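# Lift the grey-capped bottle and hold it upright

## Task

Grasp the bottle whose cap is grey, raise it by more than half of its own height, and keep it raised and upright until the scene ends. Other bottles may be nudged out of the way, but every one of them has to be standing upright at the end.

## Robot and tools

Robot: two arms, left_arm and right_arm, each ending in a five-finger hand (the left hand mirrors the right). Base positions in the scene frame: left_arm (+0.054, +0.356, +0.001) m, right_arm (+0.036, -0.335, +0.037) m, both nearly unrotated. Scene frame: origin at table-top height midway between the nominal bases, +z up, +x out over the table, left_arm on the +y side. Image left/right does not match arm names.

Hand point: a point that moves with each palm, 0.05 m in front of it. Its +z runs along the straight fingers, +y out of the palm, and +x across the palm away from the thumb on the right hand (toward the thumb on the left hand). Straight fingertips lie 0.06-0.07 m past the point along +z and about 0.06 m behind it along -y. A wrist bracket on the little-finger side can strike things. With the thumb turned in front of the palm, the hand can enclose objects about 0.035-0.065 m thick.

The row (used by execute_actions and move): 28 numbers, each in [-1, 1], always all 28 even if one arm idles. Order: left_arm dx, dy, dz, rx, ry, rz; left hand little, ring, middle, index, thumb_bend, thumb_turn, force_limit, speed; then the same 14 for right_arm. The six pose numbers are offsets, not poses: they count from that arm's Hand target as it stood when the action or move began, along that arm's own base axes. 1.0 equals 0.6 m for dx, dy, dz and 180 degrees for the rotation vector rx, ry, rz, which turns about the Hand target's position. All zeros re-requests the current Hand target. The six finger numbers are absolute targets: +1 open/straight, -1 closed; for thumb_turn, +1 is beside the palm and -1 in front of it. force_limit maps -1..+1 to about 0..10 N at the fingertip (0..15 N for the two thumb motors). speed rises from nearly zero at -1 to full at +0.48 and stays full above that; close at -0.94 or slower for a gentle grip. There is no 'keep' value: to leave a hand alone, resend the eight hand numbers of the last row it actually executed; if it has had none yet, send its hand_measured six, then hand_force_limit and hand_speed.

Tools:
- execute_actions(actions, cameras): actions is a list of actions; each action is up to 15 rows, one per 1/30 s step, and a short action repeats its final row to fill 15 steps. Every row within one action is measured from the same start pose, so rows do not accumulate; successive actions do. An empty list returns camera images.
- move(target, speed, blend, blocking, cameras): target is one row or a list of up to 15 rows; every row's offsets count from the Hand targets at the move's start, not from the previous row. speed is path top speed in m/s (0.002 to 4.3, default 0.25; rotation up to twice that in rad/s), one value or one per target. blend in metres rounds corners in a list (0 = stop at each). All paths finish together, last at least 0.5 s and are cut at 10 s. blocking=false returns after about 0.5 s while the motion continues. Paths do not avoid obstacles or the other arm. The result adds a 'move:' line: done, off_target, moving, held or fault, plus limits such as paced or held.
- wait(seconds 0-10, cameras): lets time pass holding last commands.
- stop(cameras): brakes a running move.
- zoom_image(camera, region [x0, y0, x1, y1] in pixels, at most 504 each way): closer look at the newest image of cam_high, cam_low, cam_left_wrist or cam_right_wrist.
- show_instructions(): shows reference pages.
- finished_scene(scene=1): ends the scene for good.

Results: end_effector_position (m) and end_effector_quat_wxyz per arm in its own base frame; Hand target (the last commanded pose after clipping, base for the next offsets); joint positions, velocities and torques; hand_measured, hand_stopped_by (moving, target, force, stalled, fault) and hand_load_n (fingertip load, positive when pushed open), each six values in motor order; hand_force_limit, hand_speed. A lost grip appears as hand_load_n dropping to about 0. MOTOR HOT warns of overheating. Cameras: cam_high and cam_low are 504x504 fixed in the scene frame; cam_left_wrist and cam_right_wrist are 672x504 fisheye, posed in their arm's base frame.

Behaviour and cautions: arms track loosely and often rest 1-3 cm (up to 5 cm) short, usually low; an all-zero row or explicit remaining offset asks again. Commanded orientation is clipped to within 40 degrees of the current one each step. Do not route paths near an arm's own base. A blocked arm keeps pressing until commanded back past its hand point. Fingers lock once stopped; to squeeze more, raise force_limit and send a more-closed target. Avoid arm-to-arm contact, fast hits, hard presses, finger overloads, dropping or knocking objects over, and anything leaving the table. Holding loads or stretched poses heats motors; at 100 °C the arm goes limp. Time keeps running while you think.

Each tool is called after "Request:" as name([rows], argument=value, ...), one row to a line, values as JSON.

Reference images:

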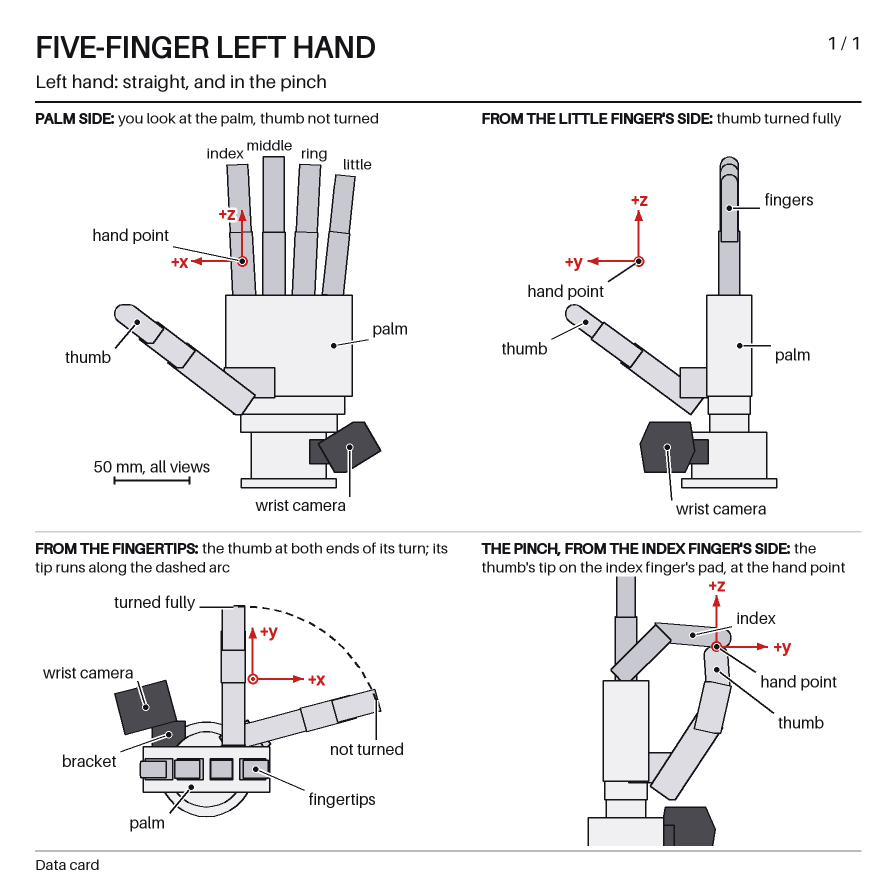

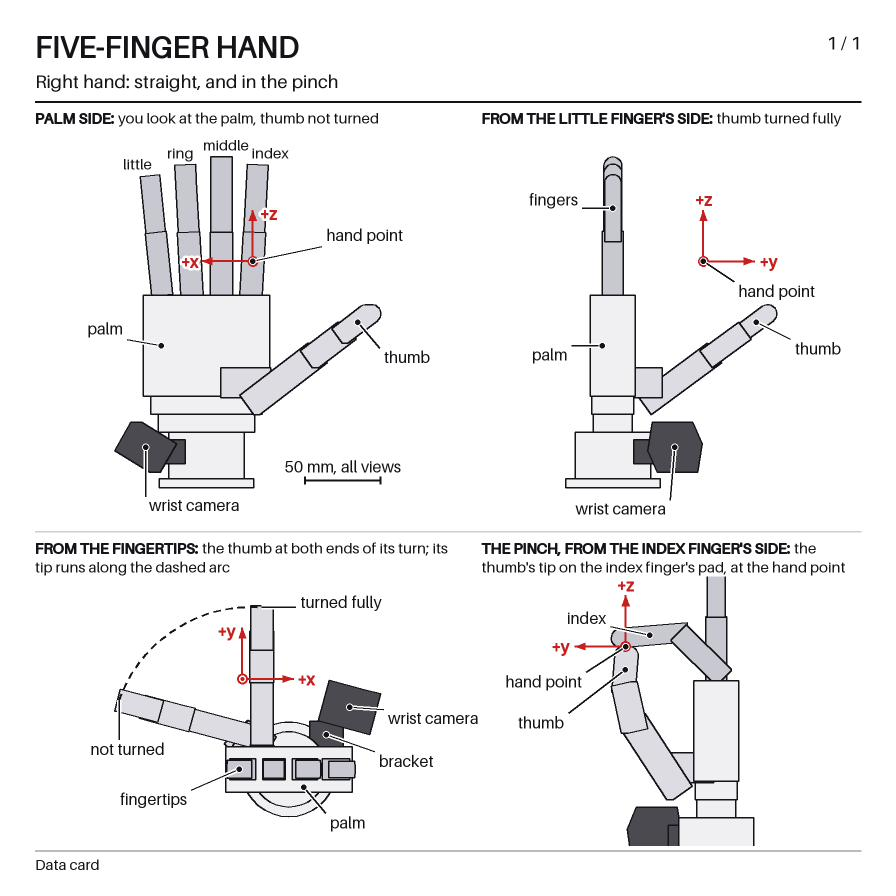

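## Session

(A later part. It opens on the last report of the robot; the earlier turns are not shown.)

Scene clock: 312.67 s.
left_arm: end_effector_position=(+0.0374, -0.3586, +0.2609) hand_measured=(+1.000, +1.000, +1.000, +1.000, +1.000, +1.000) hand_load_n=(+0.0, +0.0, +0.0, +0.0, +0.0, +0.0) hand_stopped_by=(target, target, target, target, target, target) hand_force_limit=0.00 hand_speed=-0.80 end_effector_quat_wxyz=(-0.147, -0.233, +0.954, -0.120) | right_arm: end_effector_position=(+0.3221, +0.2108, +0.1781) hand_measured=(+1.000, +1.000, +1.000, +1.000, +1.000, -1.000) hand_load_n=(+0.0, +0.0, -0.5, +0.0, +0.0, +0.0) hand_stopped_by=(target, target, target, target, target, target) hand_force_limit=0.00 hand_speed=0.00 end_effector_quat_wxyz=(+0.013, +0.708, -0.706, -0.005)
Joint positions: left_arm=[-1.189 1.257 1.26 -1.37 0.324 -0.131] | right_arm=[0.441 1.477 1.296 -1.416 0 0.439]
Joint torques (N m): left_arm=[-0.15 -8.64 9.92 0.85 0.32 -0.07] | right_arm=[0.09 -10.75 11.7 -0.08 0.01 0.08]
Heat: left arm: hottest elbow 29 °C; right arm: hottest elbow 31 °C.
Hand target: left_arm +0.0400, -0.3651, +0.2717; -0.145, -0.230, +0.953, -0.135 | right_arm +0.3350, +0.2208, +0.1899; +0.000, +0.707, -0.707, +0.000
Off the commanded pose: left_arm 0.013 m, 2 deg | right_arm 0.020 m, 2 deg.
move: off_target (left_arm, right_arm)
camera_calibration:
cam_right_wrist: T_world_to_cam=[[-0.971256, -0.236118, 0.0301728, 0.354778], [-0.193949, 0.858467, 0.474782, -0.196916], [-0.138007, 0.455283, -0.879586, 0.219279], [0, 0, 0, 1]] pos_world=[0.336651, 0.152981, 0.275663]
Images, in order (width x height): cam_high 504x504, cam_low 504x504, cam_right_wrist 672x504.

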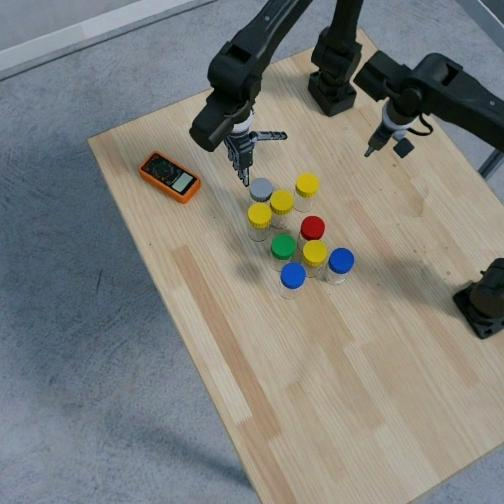

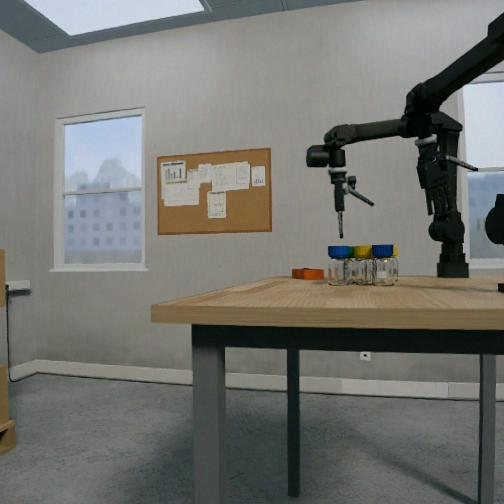

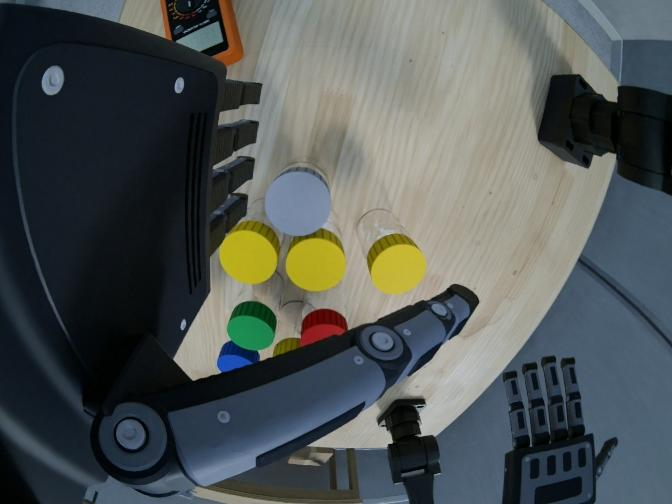

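Request:
move(target=[0,0,0,0,0,0,1,1,1,1,1,1,0,-0.8,0.02,0.012,-0.02,0.0,0,0,1,1,1,1,1,-1,0,0.0], speed=0.15, cameras=["cam_high","cam_low","cam_right_wrist"])

Request:
zoom_image(camera="cam_high", region=[200, 100, 340, 240])

Request:
zoom_image(camera="cam_low", region=[290, 170, 410, 290])

Scene clock: 337.60 s.
left_arm: end_effector_position=(+0.0374, -0.3586, +0.2609) hand_measured=(+1.000, +1.000, +1.000, +1.000, +1.000, +1.000) hand_load_n=(+0.0, +0.0, +0.0, +0.0, +0.0, +0.0) hand_stopped_by=(target, target, target, target, target, target) hand_force_limit=0.00 hand_speed=-0.80 end_effector_quat_wxyz=(-0.147, -0.233, +0.954, -0.120) | right_arm: end_effector_position=(+0.3295, +0.2152, +0.1678) hand_measured=(+1.000, +1.000, +1.000, +1.000, +1.000, -1.000) hand_load_n=(+0.0, +0.0, +0.0, +0.0, +0.0, +0.0) hand_stopped_by=(target, target, target, target, target, target) hand_force_limit=0.00 hand_speed=0.00 end_effector_quat_wxyz=(+0.021, +0.707, -0.707, -0.008)
Joint positions: left_arm=[-1.189 1.257 1.26 -1.37 0.324 -0.131] | right_arm=[0.443 1.517 1.31 -1.409 0 0.443]
Joint torques (N m): left_arm=[-0.03 -8.41 9.88 0.85 0.32 -0.06] | right_arm=[0.15 -11.46 11.59 0.59 0.01 0.07]
Heat: left arm: hottest elbow 29 °C; right arm: hottest elbow 33 °C.
Hand target: left_arm +0.0400, -0.3651, +0.2717; -0.145, -0.230, +0.953, -0.135 | right_arm +0.3471, +0.2280, +0.1780; +0.000, +0.707, -0.707, +0.000
Off the commanded pose: left_arm 0.013 m, 2 deg | right_arm 0.024 m, 3 deg.
move: off_target (left_arm, right_arm)
camera_calibration:
cam_right_wrist: T_world_to_cam=[[-0.970959, -0.234295, 0.0484137, 0.359786], [-0.184654, 0.862572, 0.471032, -0.197752], [-0.152121, 0.448414, -0.880786, 0.215651], [0, 0, 0, 1]] pos_world=[0.345627, 0.158171, 0.265671]
Images, in order (width x height): cam_high 504x504, cam_low 504x504, cam_right_wrist 672x504.

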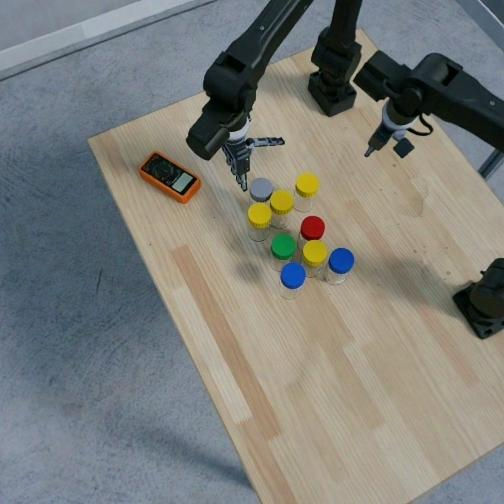

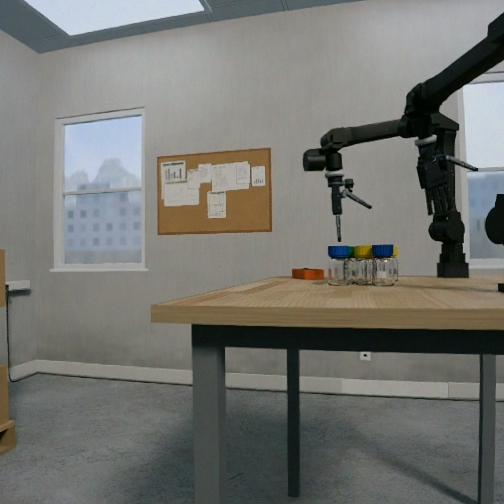

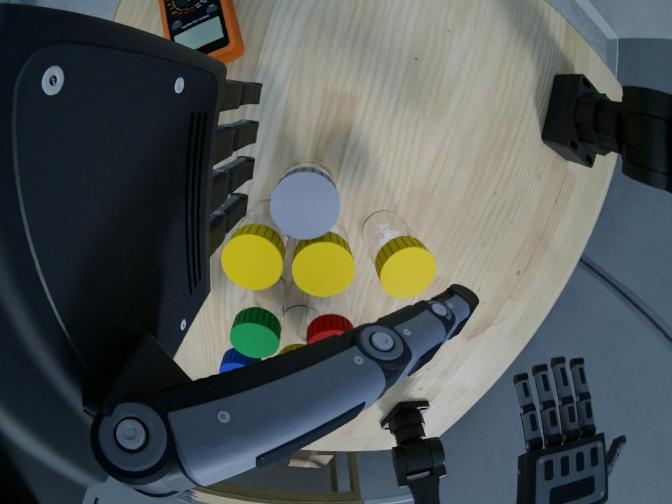

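Scaled by 3.600 from the camera's 504x504 image, which has a finer 720x720 frame.

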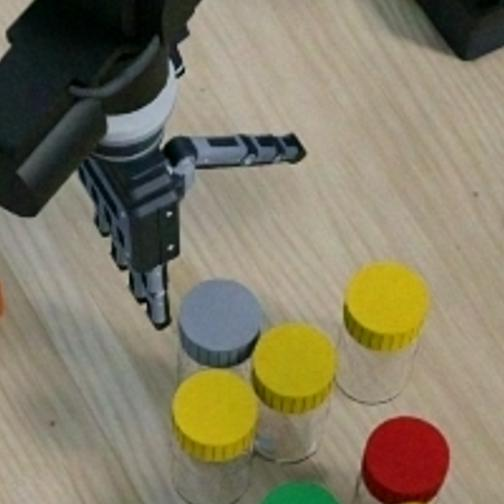

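Scaled by 4.200 from the camera's 504x504 image, which has a finer 720x720 frame.

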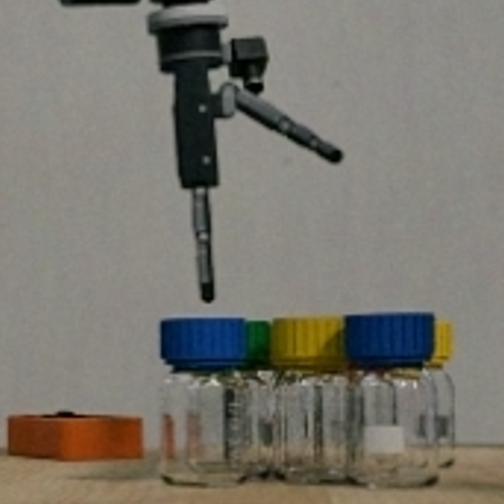

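Request:
move(target=[0,0,0,0,0,0,1,1,1,1,1,1,0,-0.8,0.01,0.0067,-0.1333,0.005,-0.012,0,1,1,1,1,1,-1,0,0.0], speed=0.12, cameras=["cam_high","cam_low","cam_right_wrist"])

Request:
zoom_image(camera="cam_high", region=[200, 100, 340, 240])

Request:
zoom_image(camera="cam_low", region=[290, 170, 410, 290])

Request:
zoom_image(camera="cam_right_wrist", region=[160, 40, 500, 380])

Scene clock: 349.13 s.
left_arm: end_effector_position=(+0.0374, -0.3586, +0.2609) hand_measured=(+1.000, +1.000, +1.000, +1.000, +1.000, +1.000) hand_load_n=(+0.0, +0.0, +0.0, +0.0, +0.0, +0.0) hand_stopped_by=(target, target, target, target, target, target) hand_force_limit=0.00 hand_speed=-0.80 end_effector_quat_wxyz=(-0.147, -0.233, +0.954, -0.120) | right_arm: end_effector_position=(+0.3548, +0.2281, +0.1061) hand_measured=(+1.000, +1.000, +1.000, +1.000, +1.000, -1.000) hand_load_n=(+0.0, +0.0, +0.0, +0.0, +0.0, +0.0) hand_stopped_by=(target, target, target, target, target, target) hand_force_limit=0.00 hand_speed=0.00 end_effector_quat_wxyz=(-0.023, +0.706, -0.708, +0.008)
Joint positions: left_arm=[-1.189 1.257 1.26 -1.37 0.324 -0.131] | right_arm=[0.445 1.567 1.21 -1.164 0 0.446]
Joint torques (N m): left_arm=[-0.03 -8.53 9.92 0.84 0.32 -0.06] | right_arm=[0.32 -11.99 6.9 0.87 0.14 0.07]
Heat: left arm: hottest elbow 29 °C; right arm: hottest elbow 35 °C.
Hand target: left_arm +0.0400, -0.3651, +0.2717; -0.145, -0.230, +0.953, -0.135 | right_arm +0.3531, +0.2320, +0.0980; -0.018, +0.707, -0.707, +0.008
Off the commanded pose: left_arm 0.013 m, 2 deg | right_arm 0.009 m, 1 deg.
move: off_target (left_arm)
camera_calibration:
cam_right_wrist: T_world_to_cam=[[-0.97157, -0.232596, -0.0441734, 0.399968], [-0.224125, 0.843469, 0.488189, -0.158609], [-0.0762921, 0.48421, -0.871619, 0.123256], [0, 0, 0, 1]] pos_world=[0.362452, 0.16713, 0.202531]
Images, in order (width x height): cam_high 504x504, cam_low 504x504, cam_right_wrist 672x504.

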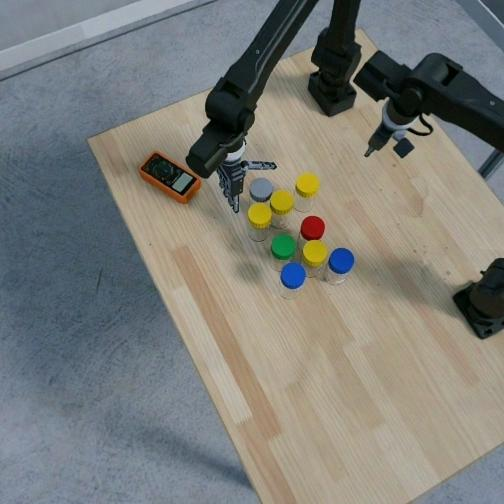

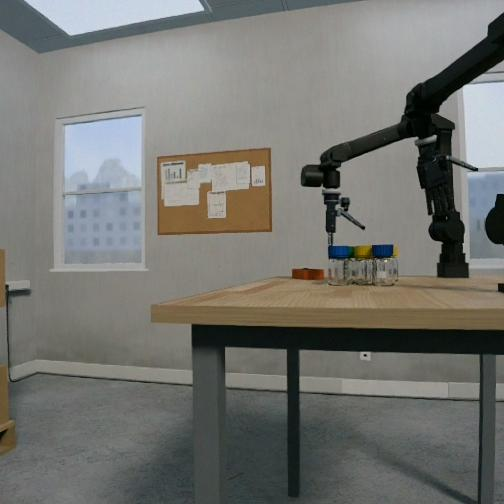

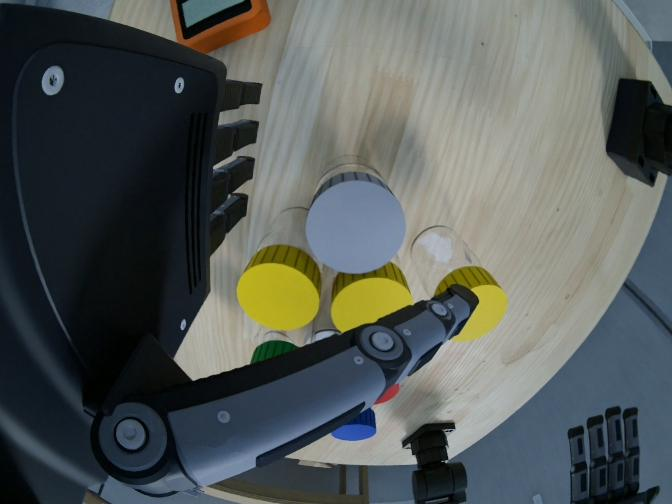

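Scaled by 3.600 from the camera's 504x504 image, which has a finer 720x720 frame.

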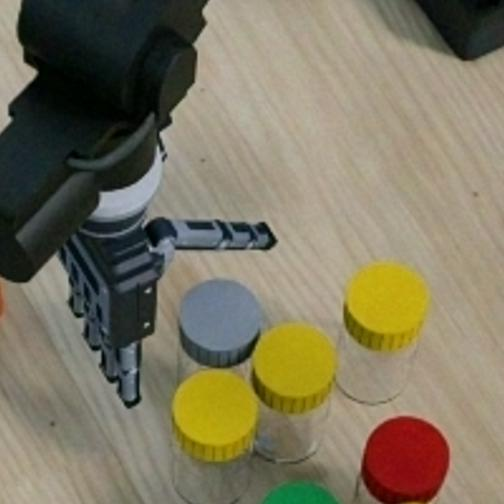

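Scaled by 4.200 from the camera's 504x504 image, which has a finer 720x720 frame.

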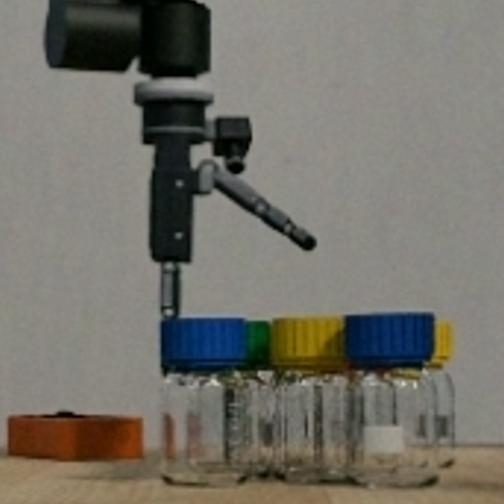

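Scaled by 1.482 from the camera's 672x504 image, which has a finer 960x720 frame.

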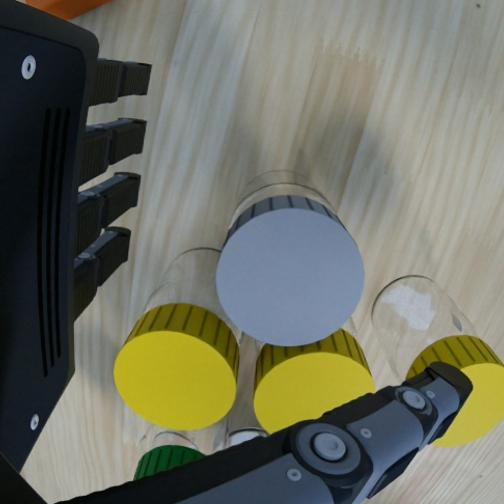

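Request:
move(target=[0,0,0,0,0,0,1,1,1,1,1,1,0,-0.8,-0.0317,-0.0083,-0.0383,-0.004,0.009,0,1,1,1,1,1,-1,0,0.0], speed=0.1)

Scene clock: 382.47 s.
left_arm: end_effector_position=(+0.0374, -0.3586, +0.2609) hand_measured=(+1.000, +1.000, +1.000, +1.000, +1.000, +1.000) hand_load_n=(+0.0, +0.0, +0.0, +0.0, +0.0, +0.0) hand_stopped_by=(target, target, target, target, target, target) hand_force_limit=0.00 hand_speed=-0.80 end_effector_quat_wxyz=(-0.147, -0.233, +0.954, -0.120) | right_arm: end_effector_position=(+0.3370, +0.2237, +0.0831) hand_measured=(+1.000, +1.000, +1.000, +1.000, +1.000, -1.000) hand_load_n=(+0.0, +0.0, +0.0, +0.0, +0.0, +0.0) hand_stopped_by=(target, target, target, target, target, target) hand_force_limit=0.00 hand_speed=0.00 end_effector_quat_wxyz=(-0.009, +0.707, -0.708, +0.003)
Joint positions: left_arm=[-1.189 1.257 1.26 -1.37 0.324 -0.131] | right_arm=[0.453 1.567 1.142 -1.126 0 0.454]
Joint torques (N m): left_arm=[-0.15 -8.41 9.92 0.84 0.32 -0.07] | right_arm=[0.32 -11.81 6.48 0.77 0.1 0.06]
Heat: left arm: hottest elbow 29 °C; right arm: hottest elbow 32 °C.
Hand target: left_arm +0.0400, -0.3651, +0.2717; -0.145, -0.230, +0.953, -0.135 | right_arm +0.3339, +0.2271, +0.0750; -0.004, +0.707, -0.707, +0.002
Off the commanded pose: left_arm 0.013 m, 2 deg | right_arm 0.009 m, 1 deg.
move: off_target (left_arm)

Request:
move(target=[0,0,0,0,0,0,1,1,1,1,1,1,0,-0.8,-0.0017,0,-0.0483,-0.001,0.003,0,1,1,1,1,1,-1,0,0.0], speed=0.08, cameras=["cam_high","cam_low","cam_right_wrist"])

Request:
zoom_image(camera="cam_high", region=[200, 100, 340, 240])

Request:
zoom_image(camera="cam_low", region=[290, 170, 410, 290])

Request:
zoom_image(camera="cam_right_wrist", region=[160, 40, 500, 380])

Scene clock: 389.67 s.
left_arm: end_effector_position=(+0.0374, -0.3586, +0.2609) hand_measured=(+1.000, +1.000, +1.000, +1.000, +1.000, +1.000) hand_load_n=(+0.0, +0.0, +0.0, +0.0, +0.0, -0.5) hand_stopped_by=(target, target, target, target, target, target) hand_force_limit=0.00 hand_speed=-0.80 end_effector_quat_wxyz=(-0.147, -0.233, +0.954, -0.120) | right_arm: end_effector_position=(+0.3363, +0.2234, +0.0548) hand_measured=(+1.000, +1.000, +1.000, +1.000, +1.000, -1.000) hand_load_n=(+0.0, +0.0, +0.0, +0.0, +0.0, +0.0) hand_stopped_by=(target, target, target, target, target, target) hand_force_limit=0.00 hand_speed=0.00 end_effector_quat_wxyz=(-0.005, +0.706, -0.708, +0.002)
Joint positions: left_arm=[-1.189 1.257 1.26 -1.37 0.324 -0.131] | right_arm=[0.453 1.605 1.104 -1.059 0 0.455]
Joint torques (N m): left_arm=[-0.26 -8.53 9.89 0.9 0.32 -0.06] | right_arm=[0.32 -11.58 6.32 0.76 0.03 0.06]
Heat: left arm: hottest elbow 29 °C; right arm: hottest elbow 31 °C.
Hand target: left_arm +0.0400, -0.3651, +0.2717; -0.145, -0.230, +0.953, -0.135 | right_arm +0.3330, +0.2271, +0.0461; +0.000, +0.707, -0.707, +0.000
Off the commanded pose: left_arm 0.013 m, 2 deg | right_arm 0.010 m, 1 deg.
move: off_target (left_arm)
camera_calibration:
cam_right_wrist: T_world_to_cam=[[-0.972551, -0.23258, -0.00712376, 0.376995], [-0.20714, 0.851412, 0.481861, -0.140866], [-0.106006, 0.47011, -0.876219, 0.092765], [0, 0, 0, 1]] pos_world=[0.347302, 0.164007, 0.151846]
Images, in order (width x height): cam_high 504x504, cam_low 504x504, cam_right_wrist 672x504.

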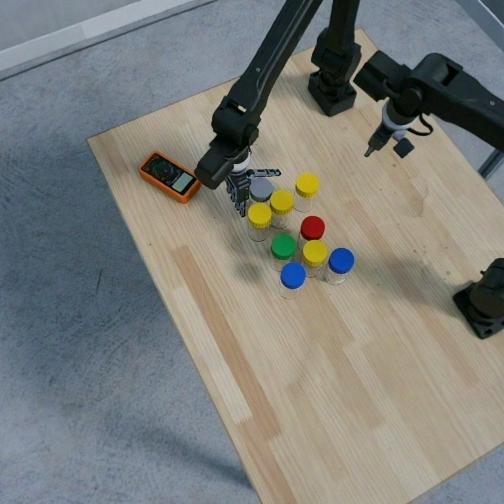

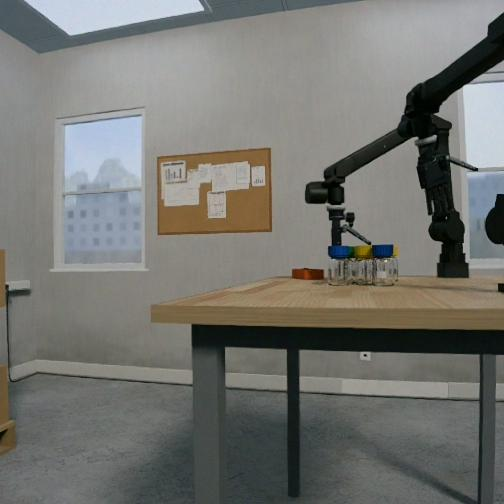

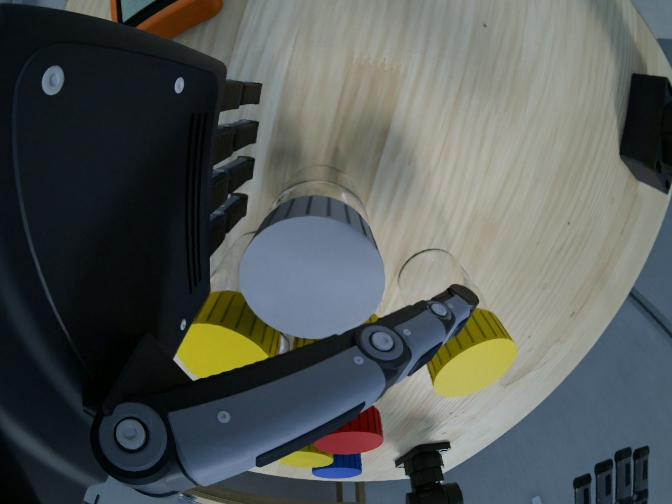

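Scaled by 3.600 from the camera's 504x504 image, which has a finer 720x720 frame.

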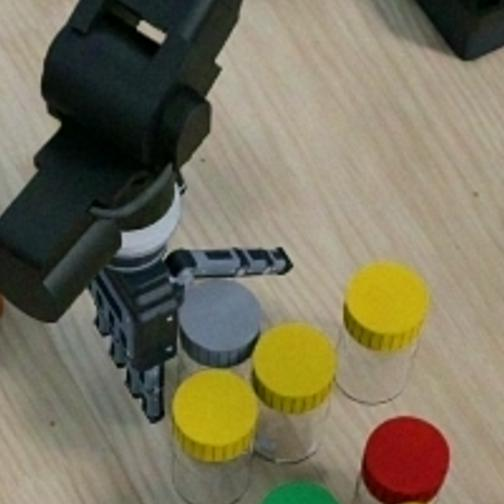

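Scaled by 4.200 from the camera's 504x504 image, which has a finer 720x720 frame.

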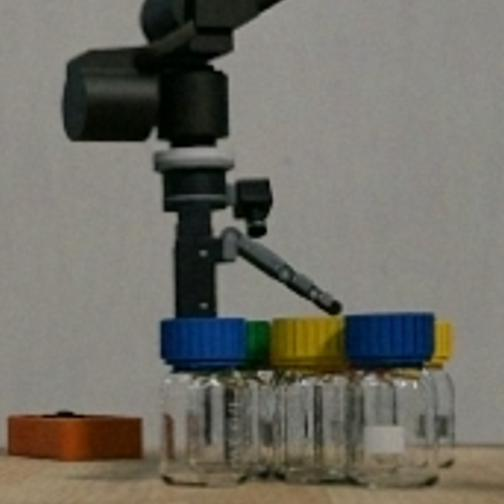

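Scaled by 1.482 from the camera's 672x504 image, which has a finer 960x720 frame.

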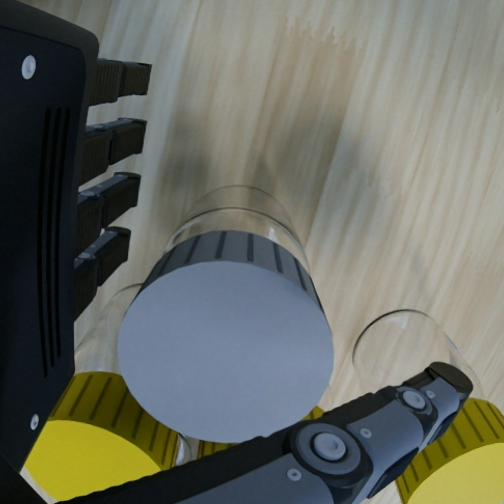

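Request:
move(target=[0,0,0,0,0,0,1,1,1,1,1,1,0,-0.8,-0.025,-0.002,-0.006,-0.001,0.003,0,1,1,1,1,1,-1,0,0.0], speed=0.04, cameras=["cam_high","cam_right_wrist"])

Request:
zoom_image(camera="cam_high", region=[200, 120, 320, 240])

Request:
zoom_image(camera="cam_right_wrist", region=[160, 40, 500, 380])

Scene clock: 404.07 s.
left_arm: end_effector_position=(+0.0374, -0.3586, +0.2609) hand_measured=(+1.000, +1.000, +1.000, +1.000, +1.000, +1.000) hand_load_n=(+0.0, +0.0, +0.0, +0.0, +0.0, -0.5) hand_stopped_by=(target, target, target, target, target, target) hand_force_limit=0.00 hand_speed=-0.80 end_effector_quat_wxyz=(-0.147, -0.233, +0.954, -0.120) | right_arm: end_effector_position=(+0.3221, +0.2220, +0.0440) hand_measured=(+1.000, +1.000, +1.000, +1.000, +1.000, -1.000) hand_load_n=(+0.0, +0.0, +0.0, +0.0, +0.0, +0.0) hand_stopped_by=(target, target, target, target, target, target) hand_force_limit=0.00 hand_speed=0.00 end_effector_quat_wxyz=(+0.006, +0.706, -0.708, -0.002)
Joint positions: left_arm=[-1.189 1.257 1.26 -1.37 0.324 -0.131] | right_arm=[0.464 1.605 1.069 -1.048 0 0.468]
Joint torques (N m): left_arm=[-0.09 -8.59 9.89 0.9 0.32 -0.07] | right_arm=[0.38 -13.27 5.91 0.64 -0.04 0.07]
Heat: left arm: hottest elbow 30 °C; right arm: hottest elbow 30 °C.
Hand target: left_arm +0.0400, -0.3651, +0.2717; -0.145, -0.230, +0.953, -0.135 | right_arm +0.3180, +0.2258, +0.0424; +0.005, +0.707, -0.707, -0.002
Off the commanded pose: left_arm 0.013 m, 2 deg | right_arm 0.006 m, 0 deg.
move: off_target (left_arm)
camera_calibration:
cam_right_wrist: T_world_to_cam=[[-0.972705, -0.231398, 0.017337, 0.361521], [-0.195362, 0.856956, 0.476928, -0.142156], [-0.125217, 0.460523, -0.878772, 0.0909517], [0, 0, 0, 1]] pos_world=[0.33527, 0.163592, 0.141456]
Images, in order (width x height): cam_high 504x504, cam_right_wrist 672x504.

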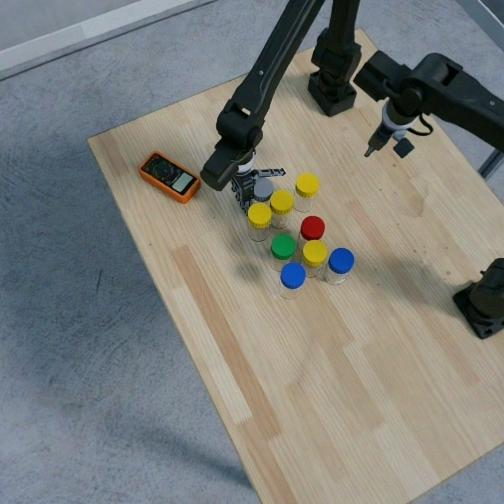

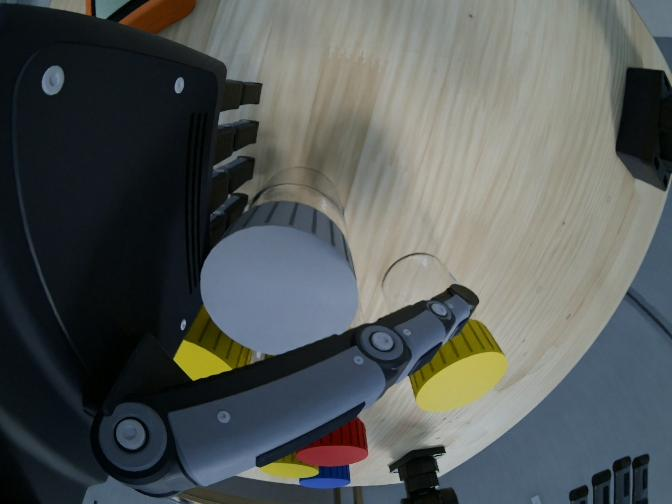

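Scaled by 4.200 from the camera's 504x504 image, which has a finer 720x720 frame.

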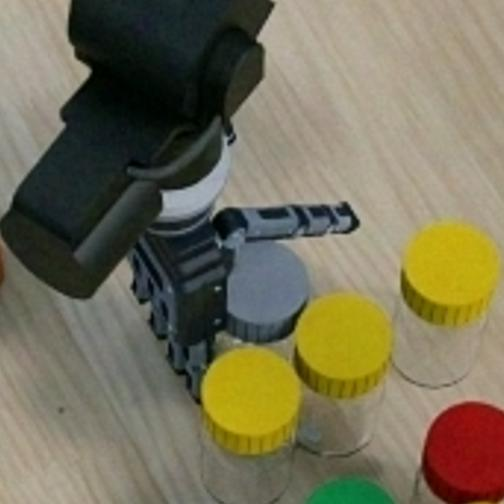

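Scaled by 1.482 from the camera's 672x504 image, which has a finer 960x720 frame.

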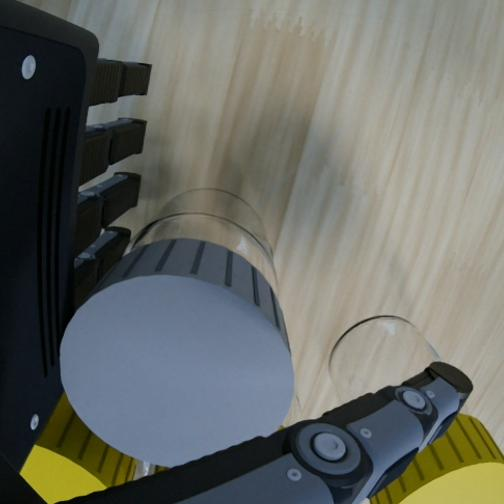

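Request:
move(target=[0,0,0,0,0,0,1,1,1,1,1,1,0,-0.8,0,0,0.02,-0.001,0.003,0,1,1,1,1,1,-1,0,0.0], speed=0.05)

Scene clock: 410.73 s.
left_arm: end_effector_position=(+0.0374, -0.3586, +0.2609) hand_measured=(+1.000, +1.000, +1.000, +1.000, +1.000, +1.000) hand_load_n=(+0.0, +0.0, +0.0, +0.0, +0.0, +0.0) hand_stopped_by=(target, target, target, target, target, target) hand_force_limit=0.00 hand_speed=-0.80 end_effector_quat_wxyz=(-0.147, -0.233, +0.954, -0.120) | right_arm: end_effector_position=(+0.3167, +0.2193, +0.0451) hand_measured=(+1.000, +1.000, +1.000, +1.000, +1.000, -1.000) hand_load_n=(+0.0, +0.0, +0.0, +0.0, +0.0, +0.0) hand_stopped_by=(target, target, target, target, target, target) hand_force_limit=0.00 hand_speed=0.00 end_effector_quat_wxyz=(+0.017, +0.706, -0.708, -0.006)
Joint positions: left_arm=[-1.189 1.257 1.26 -1.37 0.324 -0.131] | right_arm=[0.464 1.605 1.069 -1.071 0 0.468]
Joint torques (N m): left_arm=[-0.15 -8.41 9.92 0.88 0.32 -0.06] | right_arm=[0.32 -14.04 7.65 -0.24 -0.11 0.05]
Heat: left arm: hottest elbow 30 °C; right arm: hottest elbow 30 °C.
Hand target: left_arm +0.0400, -0.3651, +0.2717; -0.145, -0.230, +0.953, -0.135 | right_arm +0.3180, +0.2258, +0.0545; +0.009, +0.707, -0.707, -0.004
Off the commanded pose: left_arm 0.013 m, 2 deg | right_arm 0.011 m, 1 deg.
move: off_target (left_arm, right_arm)

Request:
move(target=[0,0,0,0,0,0,1,1,1,1,1,1,0,-0.8,0.004,-0.001,0.018,0.003,-0.0085,0,1,1,1,1,1,-1,0,0.0], speed=0.06)

Scene clock: 415.37 s.
left_arm: end_effector_position=(+0.0374, -0.3586, +0.2609) hand_measured=(+1.000, +1.000, +1.000, +1.000, +1.000, +1.000) hand_load_n=(+0.0, +0.0, +0.0, +0.0, +0.0, +0.0) hand_stopped_by=(target, target, target, target, target, target) hand_force_limit=0.00 hand_speed=-0.80 end_effector_quat_wxyz=(-0.147, -0.233, +0.954, -0.120) | right_arm: end_effector_position=(+0.3179, +0.2199, +0.0555) hand_measured=(+1.000, +1.000, +1.000, +1.000, +1.000, -1.000) hand_load_n=(+0.0, +0.0, +0.0, +0.0, +0.0, +0.0) hand_stopped_by=(target, target, target, target, target, target) hand_force_limit=0.00 hand_speed=0.00 end_effector_quat_wxyz=(+0.005, +0.706, -0.709, -0.002)
Joint positions: left_arm=[-1.189 1.257 1.26 -1.37 0.324 -0.131] | right_arm=[0.464 1.576 1.069 -1.075 0 0.468]
Joint torques (N m): left_arm=[-0.03 -8.53 9.92 0.88 0.32 -0.07] | right_arm=[0.21 -13.74 7.87 -0.12 0.06 0.03]
Heat: left arm: hottest elbow 30 °C; right arm: hottest elbow 29 °C.
Hand target: left_arm +0.0400, -0.3651, +0.2717; -0.145, -0.230, +0.953, -0.135 | right_arm +0.3203, +0.2251, +0.0652; -0.003, +0.707, -0.707, +0.002
Off the commanded pose: left_arm 0.013 m, 2 deg | right_arm 0.011 m, 1 deg.
move: off_target (left_arm, right_arm)

Request:
execute_actions([
  [[0,0,0,0,0,0,1,1,1,1,1,1,0,-0.8,0,0,0,0,0,0,1,1,1,1,-0.3,-1,-0.2,-0.85]],
])

Request:
wait(seconds=2, cameras=["cam_high","cam_low","cam_right_wrist"])

Request:
zoom_image(camera="cam_high", region=[200, 120, 320, 240])

Request:
zoom_image(camera="cam_right_wrist", region=[160, 40, 500, 380])

Scene clock: 424.40 s.
left_arm: end_effector_position=(+0.0374, -0.3586, +0.2609) hand_measured=(+1.000, +1.000, +1.000, +1.000, +1.000, +1.000) hand_load_n=(+0.0, +0.0, +0.0, +0.5, +0.0, +0.0) hand_stopped_by=(target, target, target, target, target, target) hand_force_limit=0.00 hand_speed=-0.80 end_effector_quat_wxyz=(-0.147, -0.233, +0.954, -0.120) | right_arm: end_effector_position=(+0.3173, +0.2196, +0.0556) hand_measured=(+1.000, +1.000, +1.000, +1.000, +0.270, -1.000) hand_load_n=(+0.0, +0.0, +0.0, +0.0, +0.5, +0.0) hand_stopped_by=(target, target, target, target, moving, target) hand_force_limit=-0.20 hand_speed=-0.85 end_effector_quat_wxyz=(+0.006, +0.706, -0.709, -0.002)
Joint positions: left_arm=[-1.189 1.257 1.26 -1.37 0.324 -0.131] | right_arm=[0.464 1.576 1.069 -1.077 0 0.468]
Joint torques (N m): left_arm=[-0.26 -8.59 9.91 0.87 0.32 -0.08] | right_arm=[0.21 -13.8 7.86 -0.05 0.06 0.03]
Heat: left arm: hottest elbow 30 °C; right arm: hottest elbow 29 °C.
Hand target: left_arm +0.0400, -0.3651, +0.2717; -0.145, -0.230, +0.953, -0.135 | right_arm +0.3204, +0.2251, +0.0652; -0.003, +0.707, -0.707, +0.002
Off the commanded pose: left_arm 0.013 m, 2 deg | right_arm 0.011 m, 1 deg.
not at rest: the robot was still moving 3 seconds after this call's last action.
Step readings (end_effector_position of left_arm | right_arm):
0: (+0.0374, -0.3586, +0.2609) | (+0.3179, +0.2199, +0.0555)
1: (+0.0374, -0.3586, +0.2609) | (+0.3179, +0.2199, +0.0555)
2: (+0.0374, -0.3586, +0.2609) | (+0.3179, +0.2199, +0.0555)
4: (+0.0374, -0.3586, +0.2609) | (+0.3179, +0.2199, +0.0555)
8: (+0.0374, -0.3586, +0.2609) | (+0.3179, +0.2199, +0.0555)
15: (+0.0374, -0.3586, +0.2609) | (+0.3179, +0.2199, +0.0555)

Scene clock: 426.40 s.
left_arm: end_effector_position=(+0.0374, -0.3586, +0.2609) hand_measured=(+1.000, +1.000, +1.000, +1.000, +1.000, +1.000) hand_load_n=(+0.0, +0.0, +0.0, +0.0, +0.0, +0.0) hand_stopped_by=(target, target, target, target, target, target) hand_force_limit=0.00 hand_speed=-0.80 end_effector_quat_wxyz=(-0.147, -0.233, +0.954, -0.120) | right_arm: end_effector_position=(+0.3173, +0.2196, +0.0556) hand_measured=(+1.000, +1.000, +1.000, +1.000, +0.158, -1.000) hand_load_n=(+0.0, +0.5, +0.0, +0.5, +6.0, -0.5) hand_stopped_by=(target, target, target, target, force, target) hand_force_limit=-0.20 hand_speed=-0.85 end_effector_quat_wxyz=(+0.006, +0.706, -0.709, -0.002)
Joint positions: left_arm=[-1.189 1.257 1.26 -1.37 0.324 -0.131] | right_arm=[0.464 1.576 1.069 -1.077 0 0.468]
Joint torques (N m): left_arm=[-0.15 -8.47 9.88 0.87 0.32 -0.07] | right_arm=[0.21 -13.86 7.86 -0.05 0.06 0.03]
Heat: left arm: hottest elbow 30 °C; right arm: hottest elbow 29 °C.
Hand target: left_arm +0.0400, -0.3651, +0.2717; -0.145, -0.230, +0.953, -0.135 | right_arm +0.3204, +0.2251, +0.0652; -0.003, +0.707, -0.707, +0.002
Off the commanded pose: left_arm 0.013 m, 2 deg | right_arm 0.011 m, 1 deg.
wait: 2.00 s; at rest by 0.67 s
camera_calibration:
cam_right_wrist: T_world_to_cam=[[-0.972864, -0.230724, 0.0173811, 0.356056], [-0.194757, 0.857128, 0.476867, -0.146874], [-0.124923, 0.460541, -0.878804, 0.101508], [0, 0, 0, 1]] pos_world=[0.33047, 0.161292, 0.153056]
Images, in order (width x height): cam_high 504x504, cam_low 504x504, cam_right_wrist 672x504.

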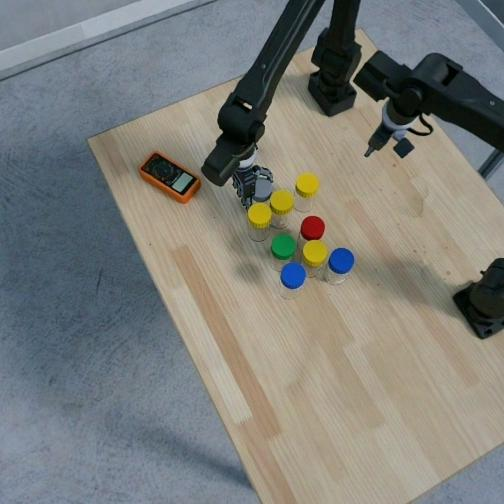

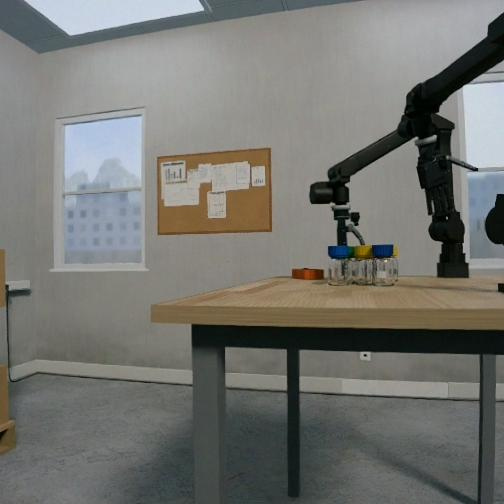

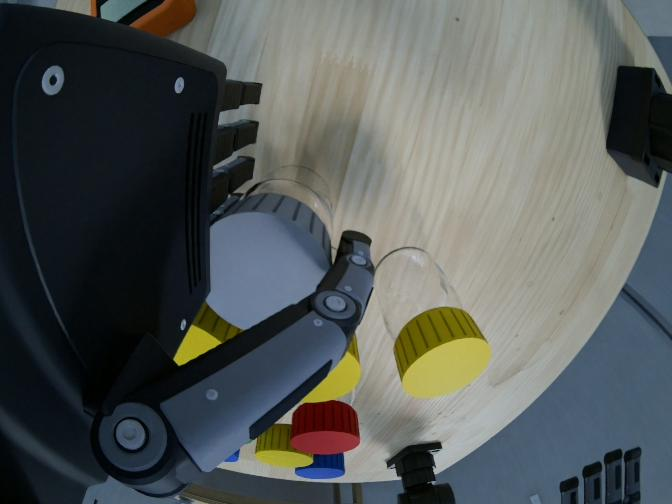

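Scaled by 4.200 from the camera's 504x504 image, which has a finer 720x720 frame.

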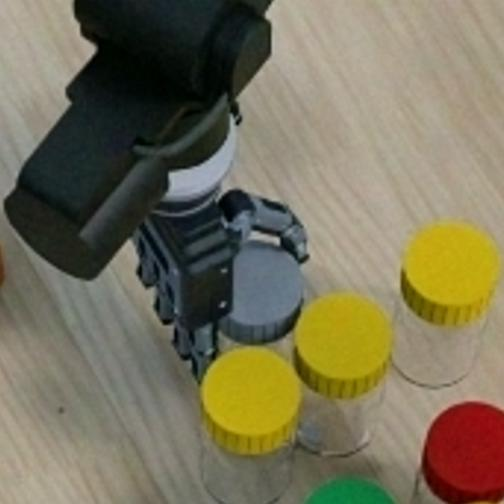

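Scaled by 1.482 from the camera's 672x504 image, which has a finer 960x720 frame.

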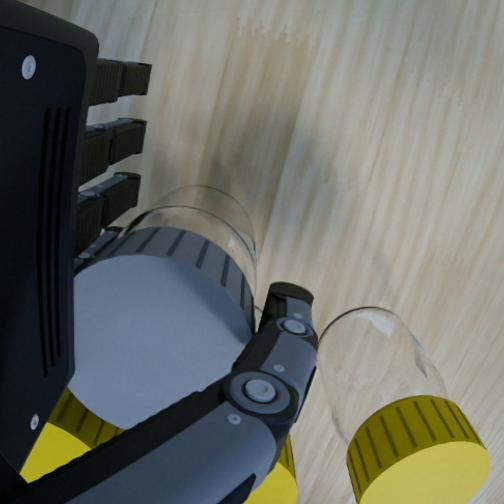

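Request:
execute_actions([
  [[0,0,0,0,0,0,1,1,1,1,1,1,0,-0.8,0,0,0,0,0,0,1,1,0.4,0.4,-0.3,-1,-0.6,-0.88]],
])

Request:
wait(seconds=1.5, cameras=["cam_high","cam_right_wrist"])

Request:
zoom_image(camera="cam_right_wrist", region=[160, 40, 500, 380])

Scene clock: 431.57 s.
left_arm: end_effector_position=(+0.0374, -0.3586, +0.2609) hand_measured=(+1.000, +1.000, +1.000, +1.000, +1.000, +1.000) hand_load_n=(+0.0, +0.0, +0.0, +0.0, +0.0, +0.0) hand_stopped_by=(target, target, target, target, target, target) hand_force_limit=0.00 hand_speed=-0.80 end_effector_quat_wxyz=(-0.147, -0.233, +0.954, -0.120) | right_arm: end_effector_position=(+0.3175, +0.2193, +0.0555) hand_measured=(+1.000, +1.000, +0.890, +0.992, +0.158, -1.000) hand_load_n=(+0.0, +0.0, +1.5, +0.0, +5.0, +0.0) hand_stopped_by=(target, target, force, force, force, target) hand_force_limit=-0.60 hand_speed=-0.88 end_effector_quat_wxyz=(+0.007, +0.706, -0.709, -0.001)
Joint positions: left_arm=[-1.189 1.257 1.26 -1.37 0.324 -0.131] | right_arm=[0.464 1.576 1.069 -1.077 0.002 0.468]
Joint torques (N m): left_arm=[-0.15 -8.53 9.92 0.88 0.31 -0.07] | right_arm=[0.21 -13.8 7.87 -0.05 -0.02 0.02]
Heat: left arm: hottest elbow 30 °C; right arm: hottest elbow 29 °C.
Hand target: left_arm +0.0400, -0.3651, +0.2717; -0.145, -0.230, +0.953, -0.135 | right_arm +0.3204, +0.2251, +0.0651; -0.003, +0.707, -0.707, +0.002
Off the commanded pose: left_arm 0.013 m, 2 deg | right_arm 0.012 m, 1 deg.
Step readings (end_effector_position of left_arm | right_arm):
0: (+0.0374, -0.3586, +0.2609) | (+0.3173, +0.2196, +0.0556)
1: (+0.0374, -0.3586, +0.2609) | (+0.3173, +0.2196, +0.0556)
2: (+0.0374, -0.3586, +0.2609) | (+0.3173, +0.2196, +0.0556)
4: (+0.0374, -0.3586, +0.2609) | (+0.3173, +0.2196, +0.0556)
8: (+0.0374, -0.3586, +0.2609) | (+0.3173, +0.2196, +0.0556)
15: (+0.0374, -0.3586, +0.2609) | (+0.3175, +0.2193, +0.0555)

Scene clock: 433.07 s.
left_arm: end_effector_position=(+0.0374, -0.3586, +0.2609) hand_measured=(+1.000, +1.000, +1.000, +1.000, +1.000, +1.000) hand_load_n=(+0.0, +0.0, +0.0, +0.0, +0.0, +0.0) hand_stopped_by=(target, target, target, target, target, target) hand_force_limit=0.00 hand_speed=-0.80 end_effector_quat_wxyz=(-0.147, -0.233, +0.954, -0.120) | right_arm: end_effector_position=(+0.3175, +0.2193, +0.0555) hand_measured=(+1.000, +1.000, +0.890, +0.992, +0.158, -1.000) hand_load_n=(+0.0, +0.0, +1.5, +0.5, +5.0, +0.0) hand_stopped_by=(target, target, force, force, force, target) hand_force_limit=-0.60 hand_speed=-0.88 end_effector_quat_wxyz=(+0.007, +0.706, -0.709, -0.001)
Joint positions: left_arm=[-1.189 1.257 1.26 -1.37 0.324 -0.131] | right_arm=[0.464 1.576 1.069 -1.077 0.002 0.468]
Joint torques (N m): left_arm=[-0.15 -8.7 9.88 0.87 0.32 -0.06] | right_arm=[0.21 -13.8 7.87 -0.05 -0.02 0.03]
Heat: left arm: hottest elbow 30 °C; right arm: hottest elbow 29 °C.
Hand target: left_arm +0.0400, -0.3651, +0.2717; -0.145, -0.230, +0.953, -0.135 | right_arm +0.3204, +0.2251, +0.0651; -0.003, +0.707, -0.707, +0.002
Off the commanded pose: left_arm 0.013 m, 2 deg | right_arm 0.012 m, 1 deg.
wait: 1.50 s; at rest by 0.17 s
camera_calibration:
cam_right_wrist: T_world_to_cam=[[-0.972885, -0.23067, 0.0169032, 0.356082], [-0.195162, 0.857947, 0.475224, -0.146447], [-0.124122, 0.45904, -0.879702, 0.101715], [0, 0, 0, 1]] pos_world=[0.330471, 0.16109, 0.153055]
Images, in order (width x height): cam_high 504x504, cam_right_wrist 672x504.

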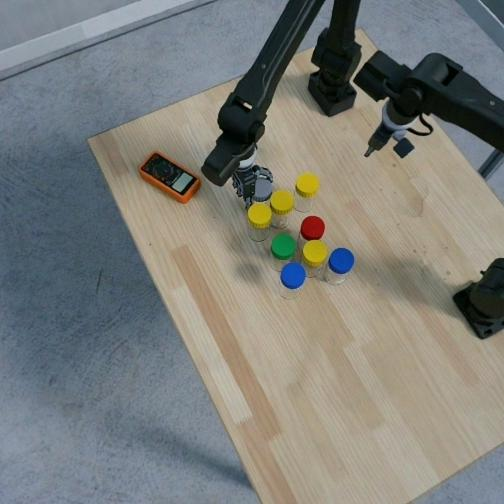

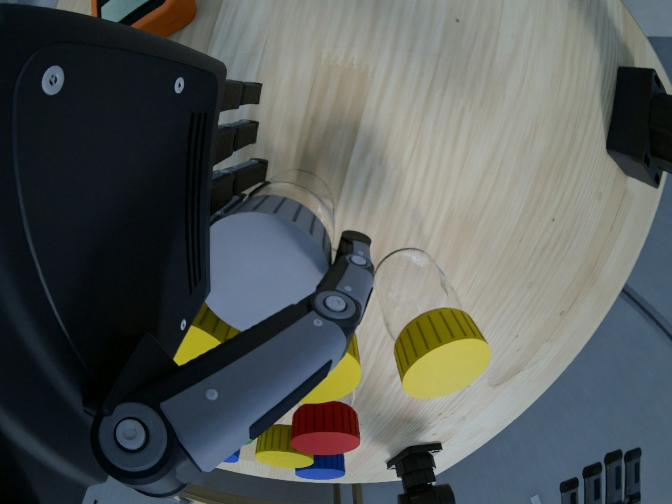

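Scaled by 1.482 from the camera's 672x504 image, which has a finer 960x720 frame.

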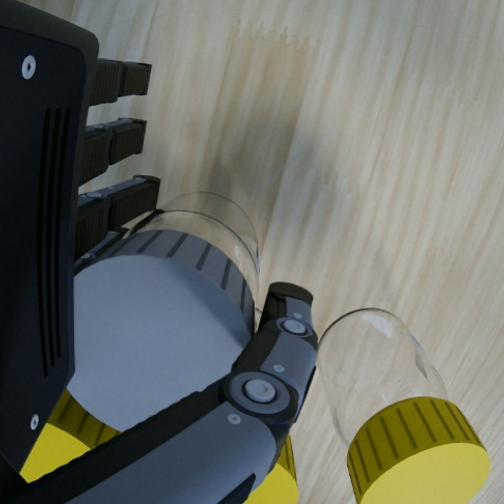

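Request:
execute_actions([
  [[0,0,0,0,0,0,1,1,1,1,1,1,0,-0.8,0,0,0,0,0,0,1,1,0.4,0.4,-0.5,-1,0.1,-0.88]],
])

Scene clock: 436.40 s.
left_arm: end_effector_position=(+0.0374, -0.3586, +0.2609) hand_measured=(+1.000, +1.000, +1.000, +1.000, +1.000, +1.000) hand_load_n=(+0.0, +0.0, +0.0, +0.0, +0.0, +0.0) hand_stopped_by=(target, target, target, target, target, target) hand_force_limit=0.00 hand_speed=-0.80 end_effector_quat_wxyz=(-0.147, -0.233, +0.954, -0.120) | right_arm: end_effector_position=(+0.3175, +0.2193, +0.0557) hand_measured=(+1.000, +1.000, +0.890, +0.992, +0.146, -1.000) hand_load_n=(-0.5, +0.0, +2.0, +0.0, +9.0, -0.5) hand_stopped_by=(target, target, force, force, force, target) hand_force_limit=0.10 hand_speed=-0.88 end_effector_quat_wxyz=(+0.007, +0.706, -0.709, -0.001)
Joint positions: left_arm=[-1.189 1.257 1.26 -1.37 0.324 -0.131] | right_arm=[0.464 1.576 1.069 -1.077 0.002 0.468]
Joint torques (N m): left_arm=[-0.09 -8.53 9.94 0.85 0.31 -0.07] | right_arm=[0.15 -13.8 7.87 -0.05 -0.02 0.03]
Heat: left arm: hottest elbow 30 °C; right arm: hottest elbow 29 °C.
Hand target: left_arm +0.0400, -0.3651, +0.2717; -0.145, -0.230, +0.953, -0.135 | right_arm +0.3204, +0.2251, +0.0652; -0.003, +0.707, -0.707, +0.002
Off the commanded pose: left_arm 0.013 m, 2 deg | right_arm 0.011 m, 1 deg.
Step readings (end_effector_position of left_arm | right_arm):
0: (+0.0374, -0.3586, +0.2609) | (+0.3175, +0.2193, +0.0555)
1: (+0.0374, -0.3586, +0.2609) | (+0.3175, +0.2193, +0.0555)
2: (+0.0374, -0.3586, +0.2609) | (+0.3175, +0.2193, +0.0555)
4: (+0.0374, -0.3586, +0.2609) | (+0.3175, +0.2193, +0.0555)
8: (+0.0374, -0.3586, +0.2609) | (+0.3175, +0.2193, +0.0557)
15: (+0.0374, -0.3586, +0.2609) | (+0.3175, +0.2193, +0.0557)


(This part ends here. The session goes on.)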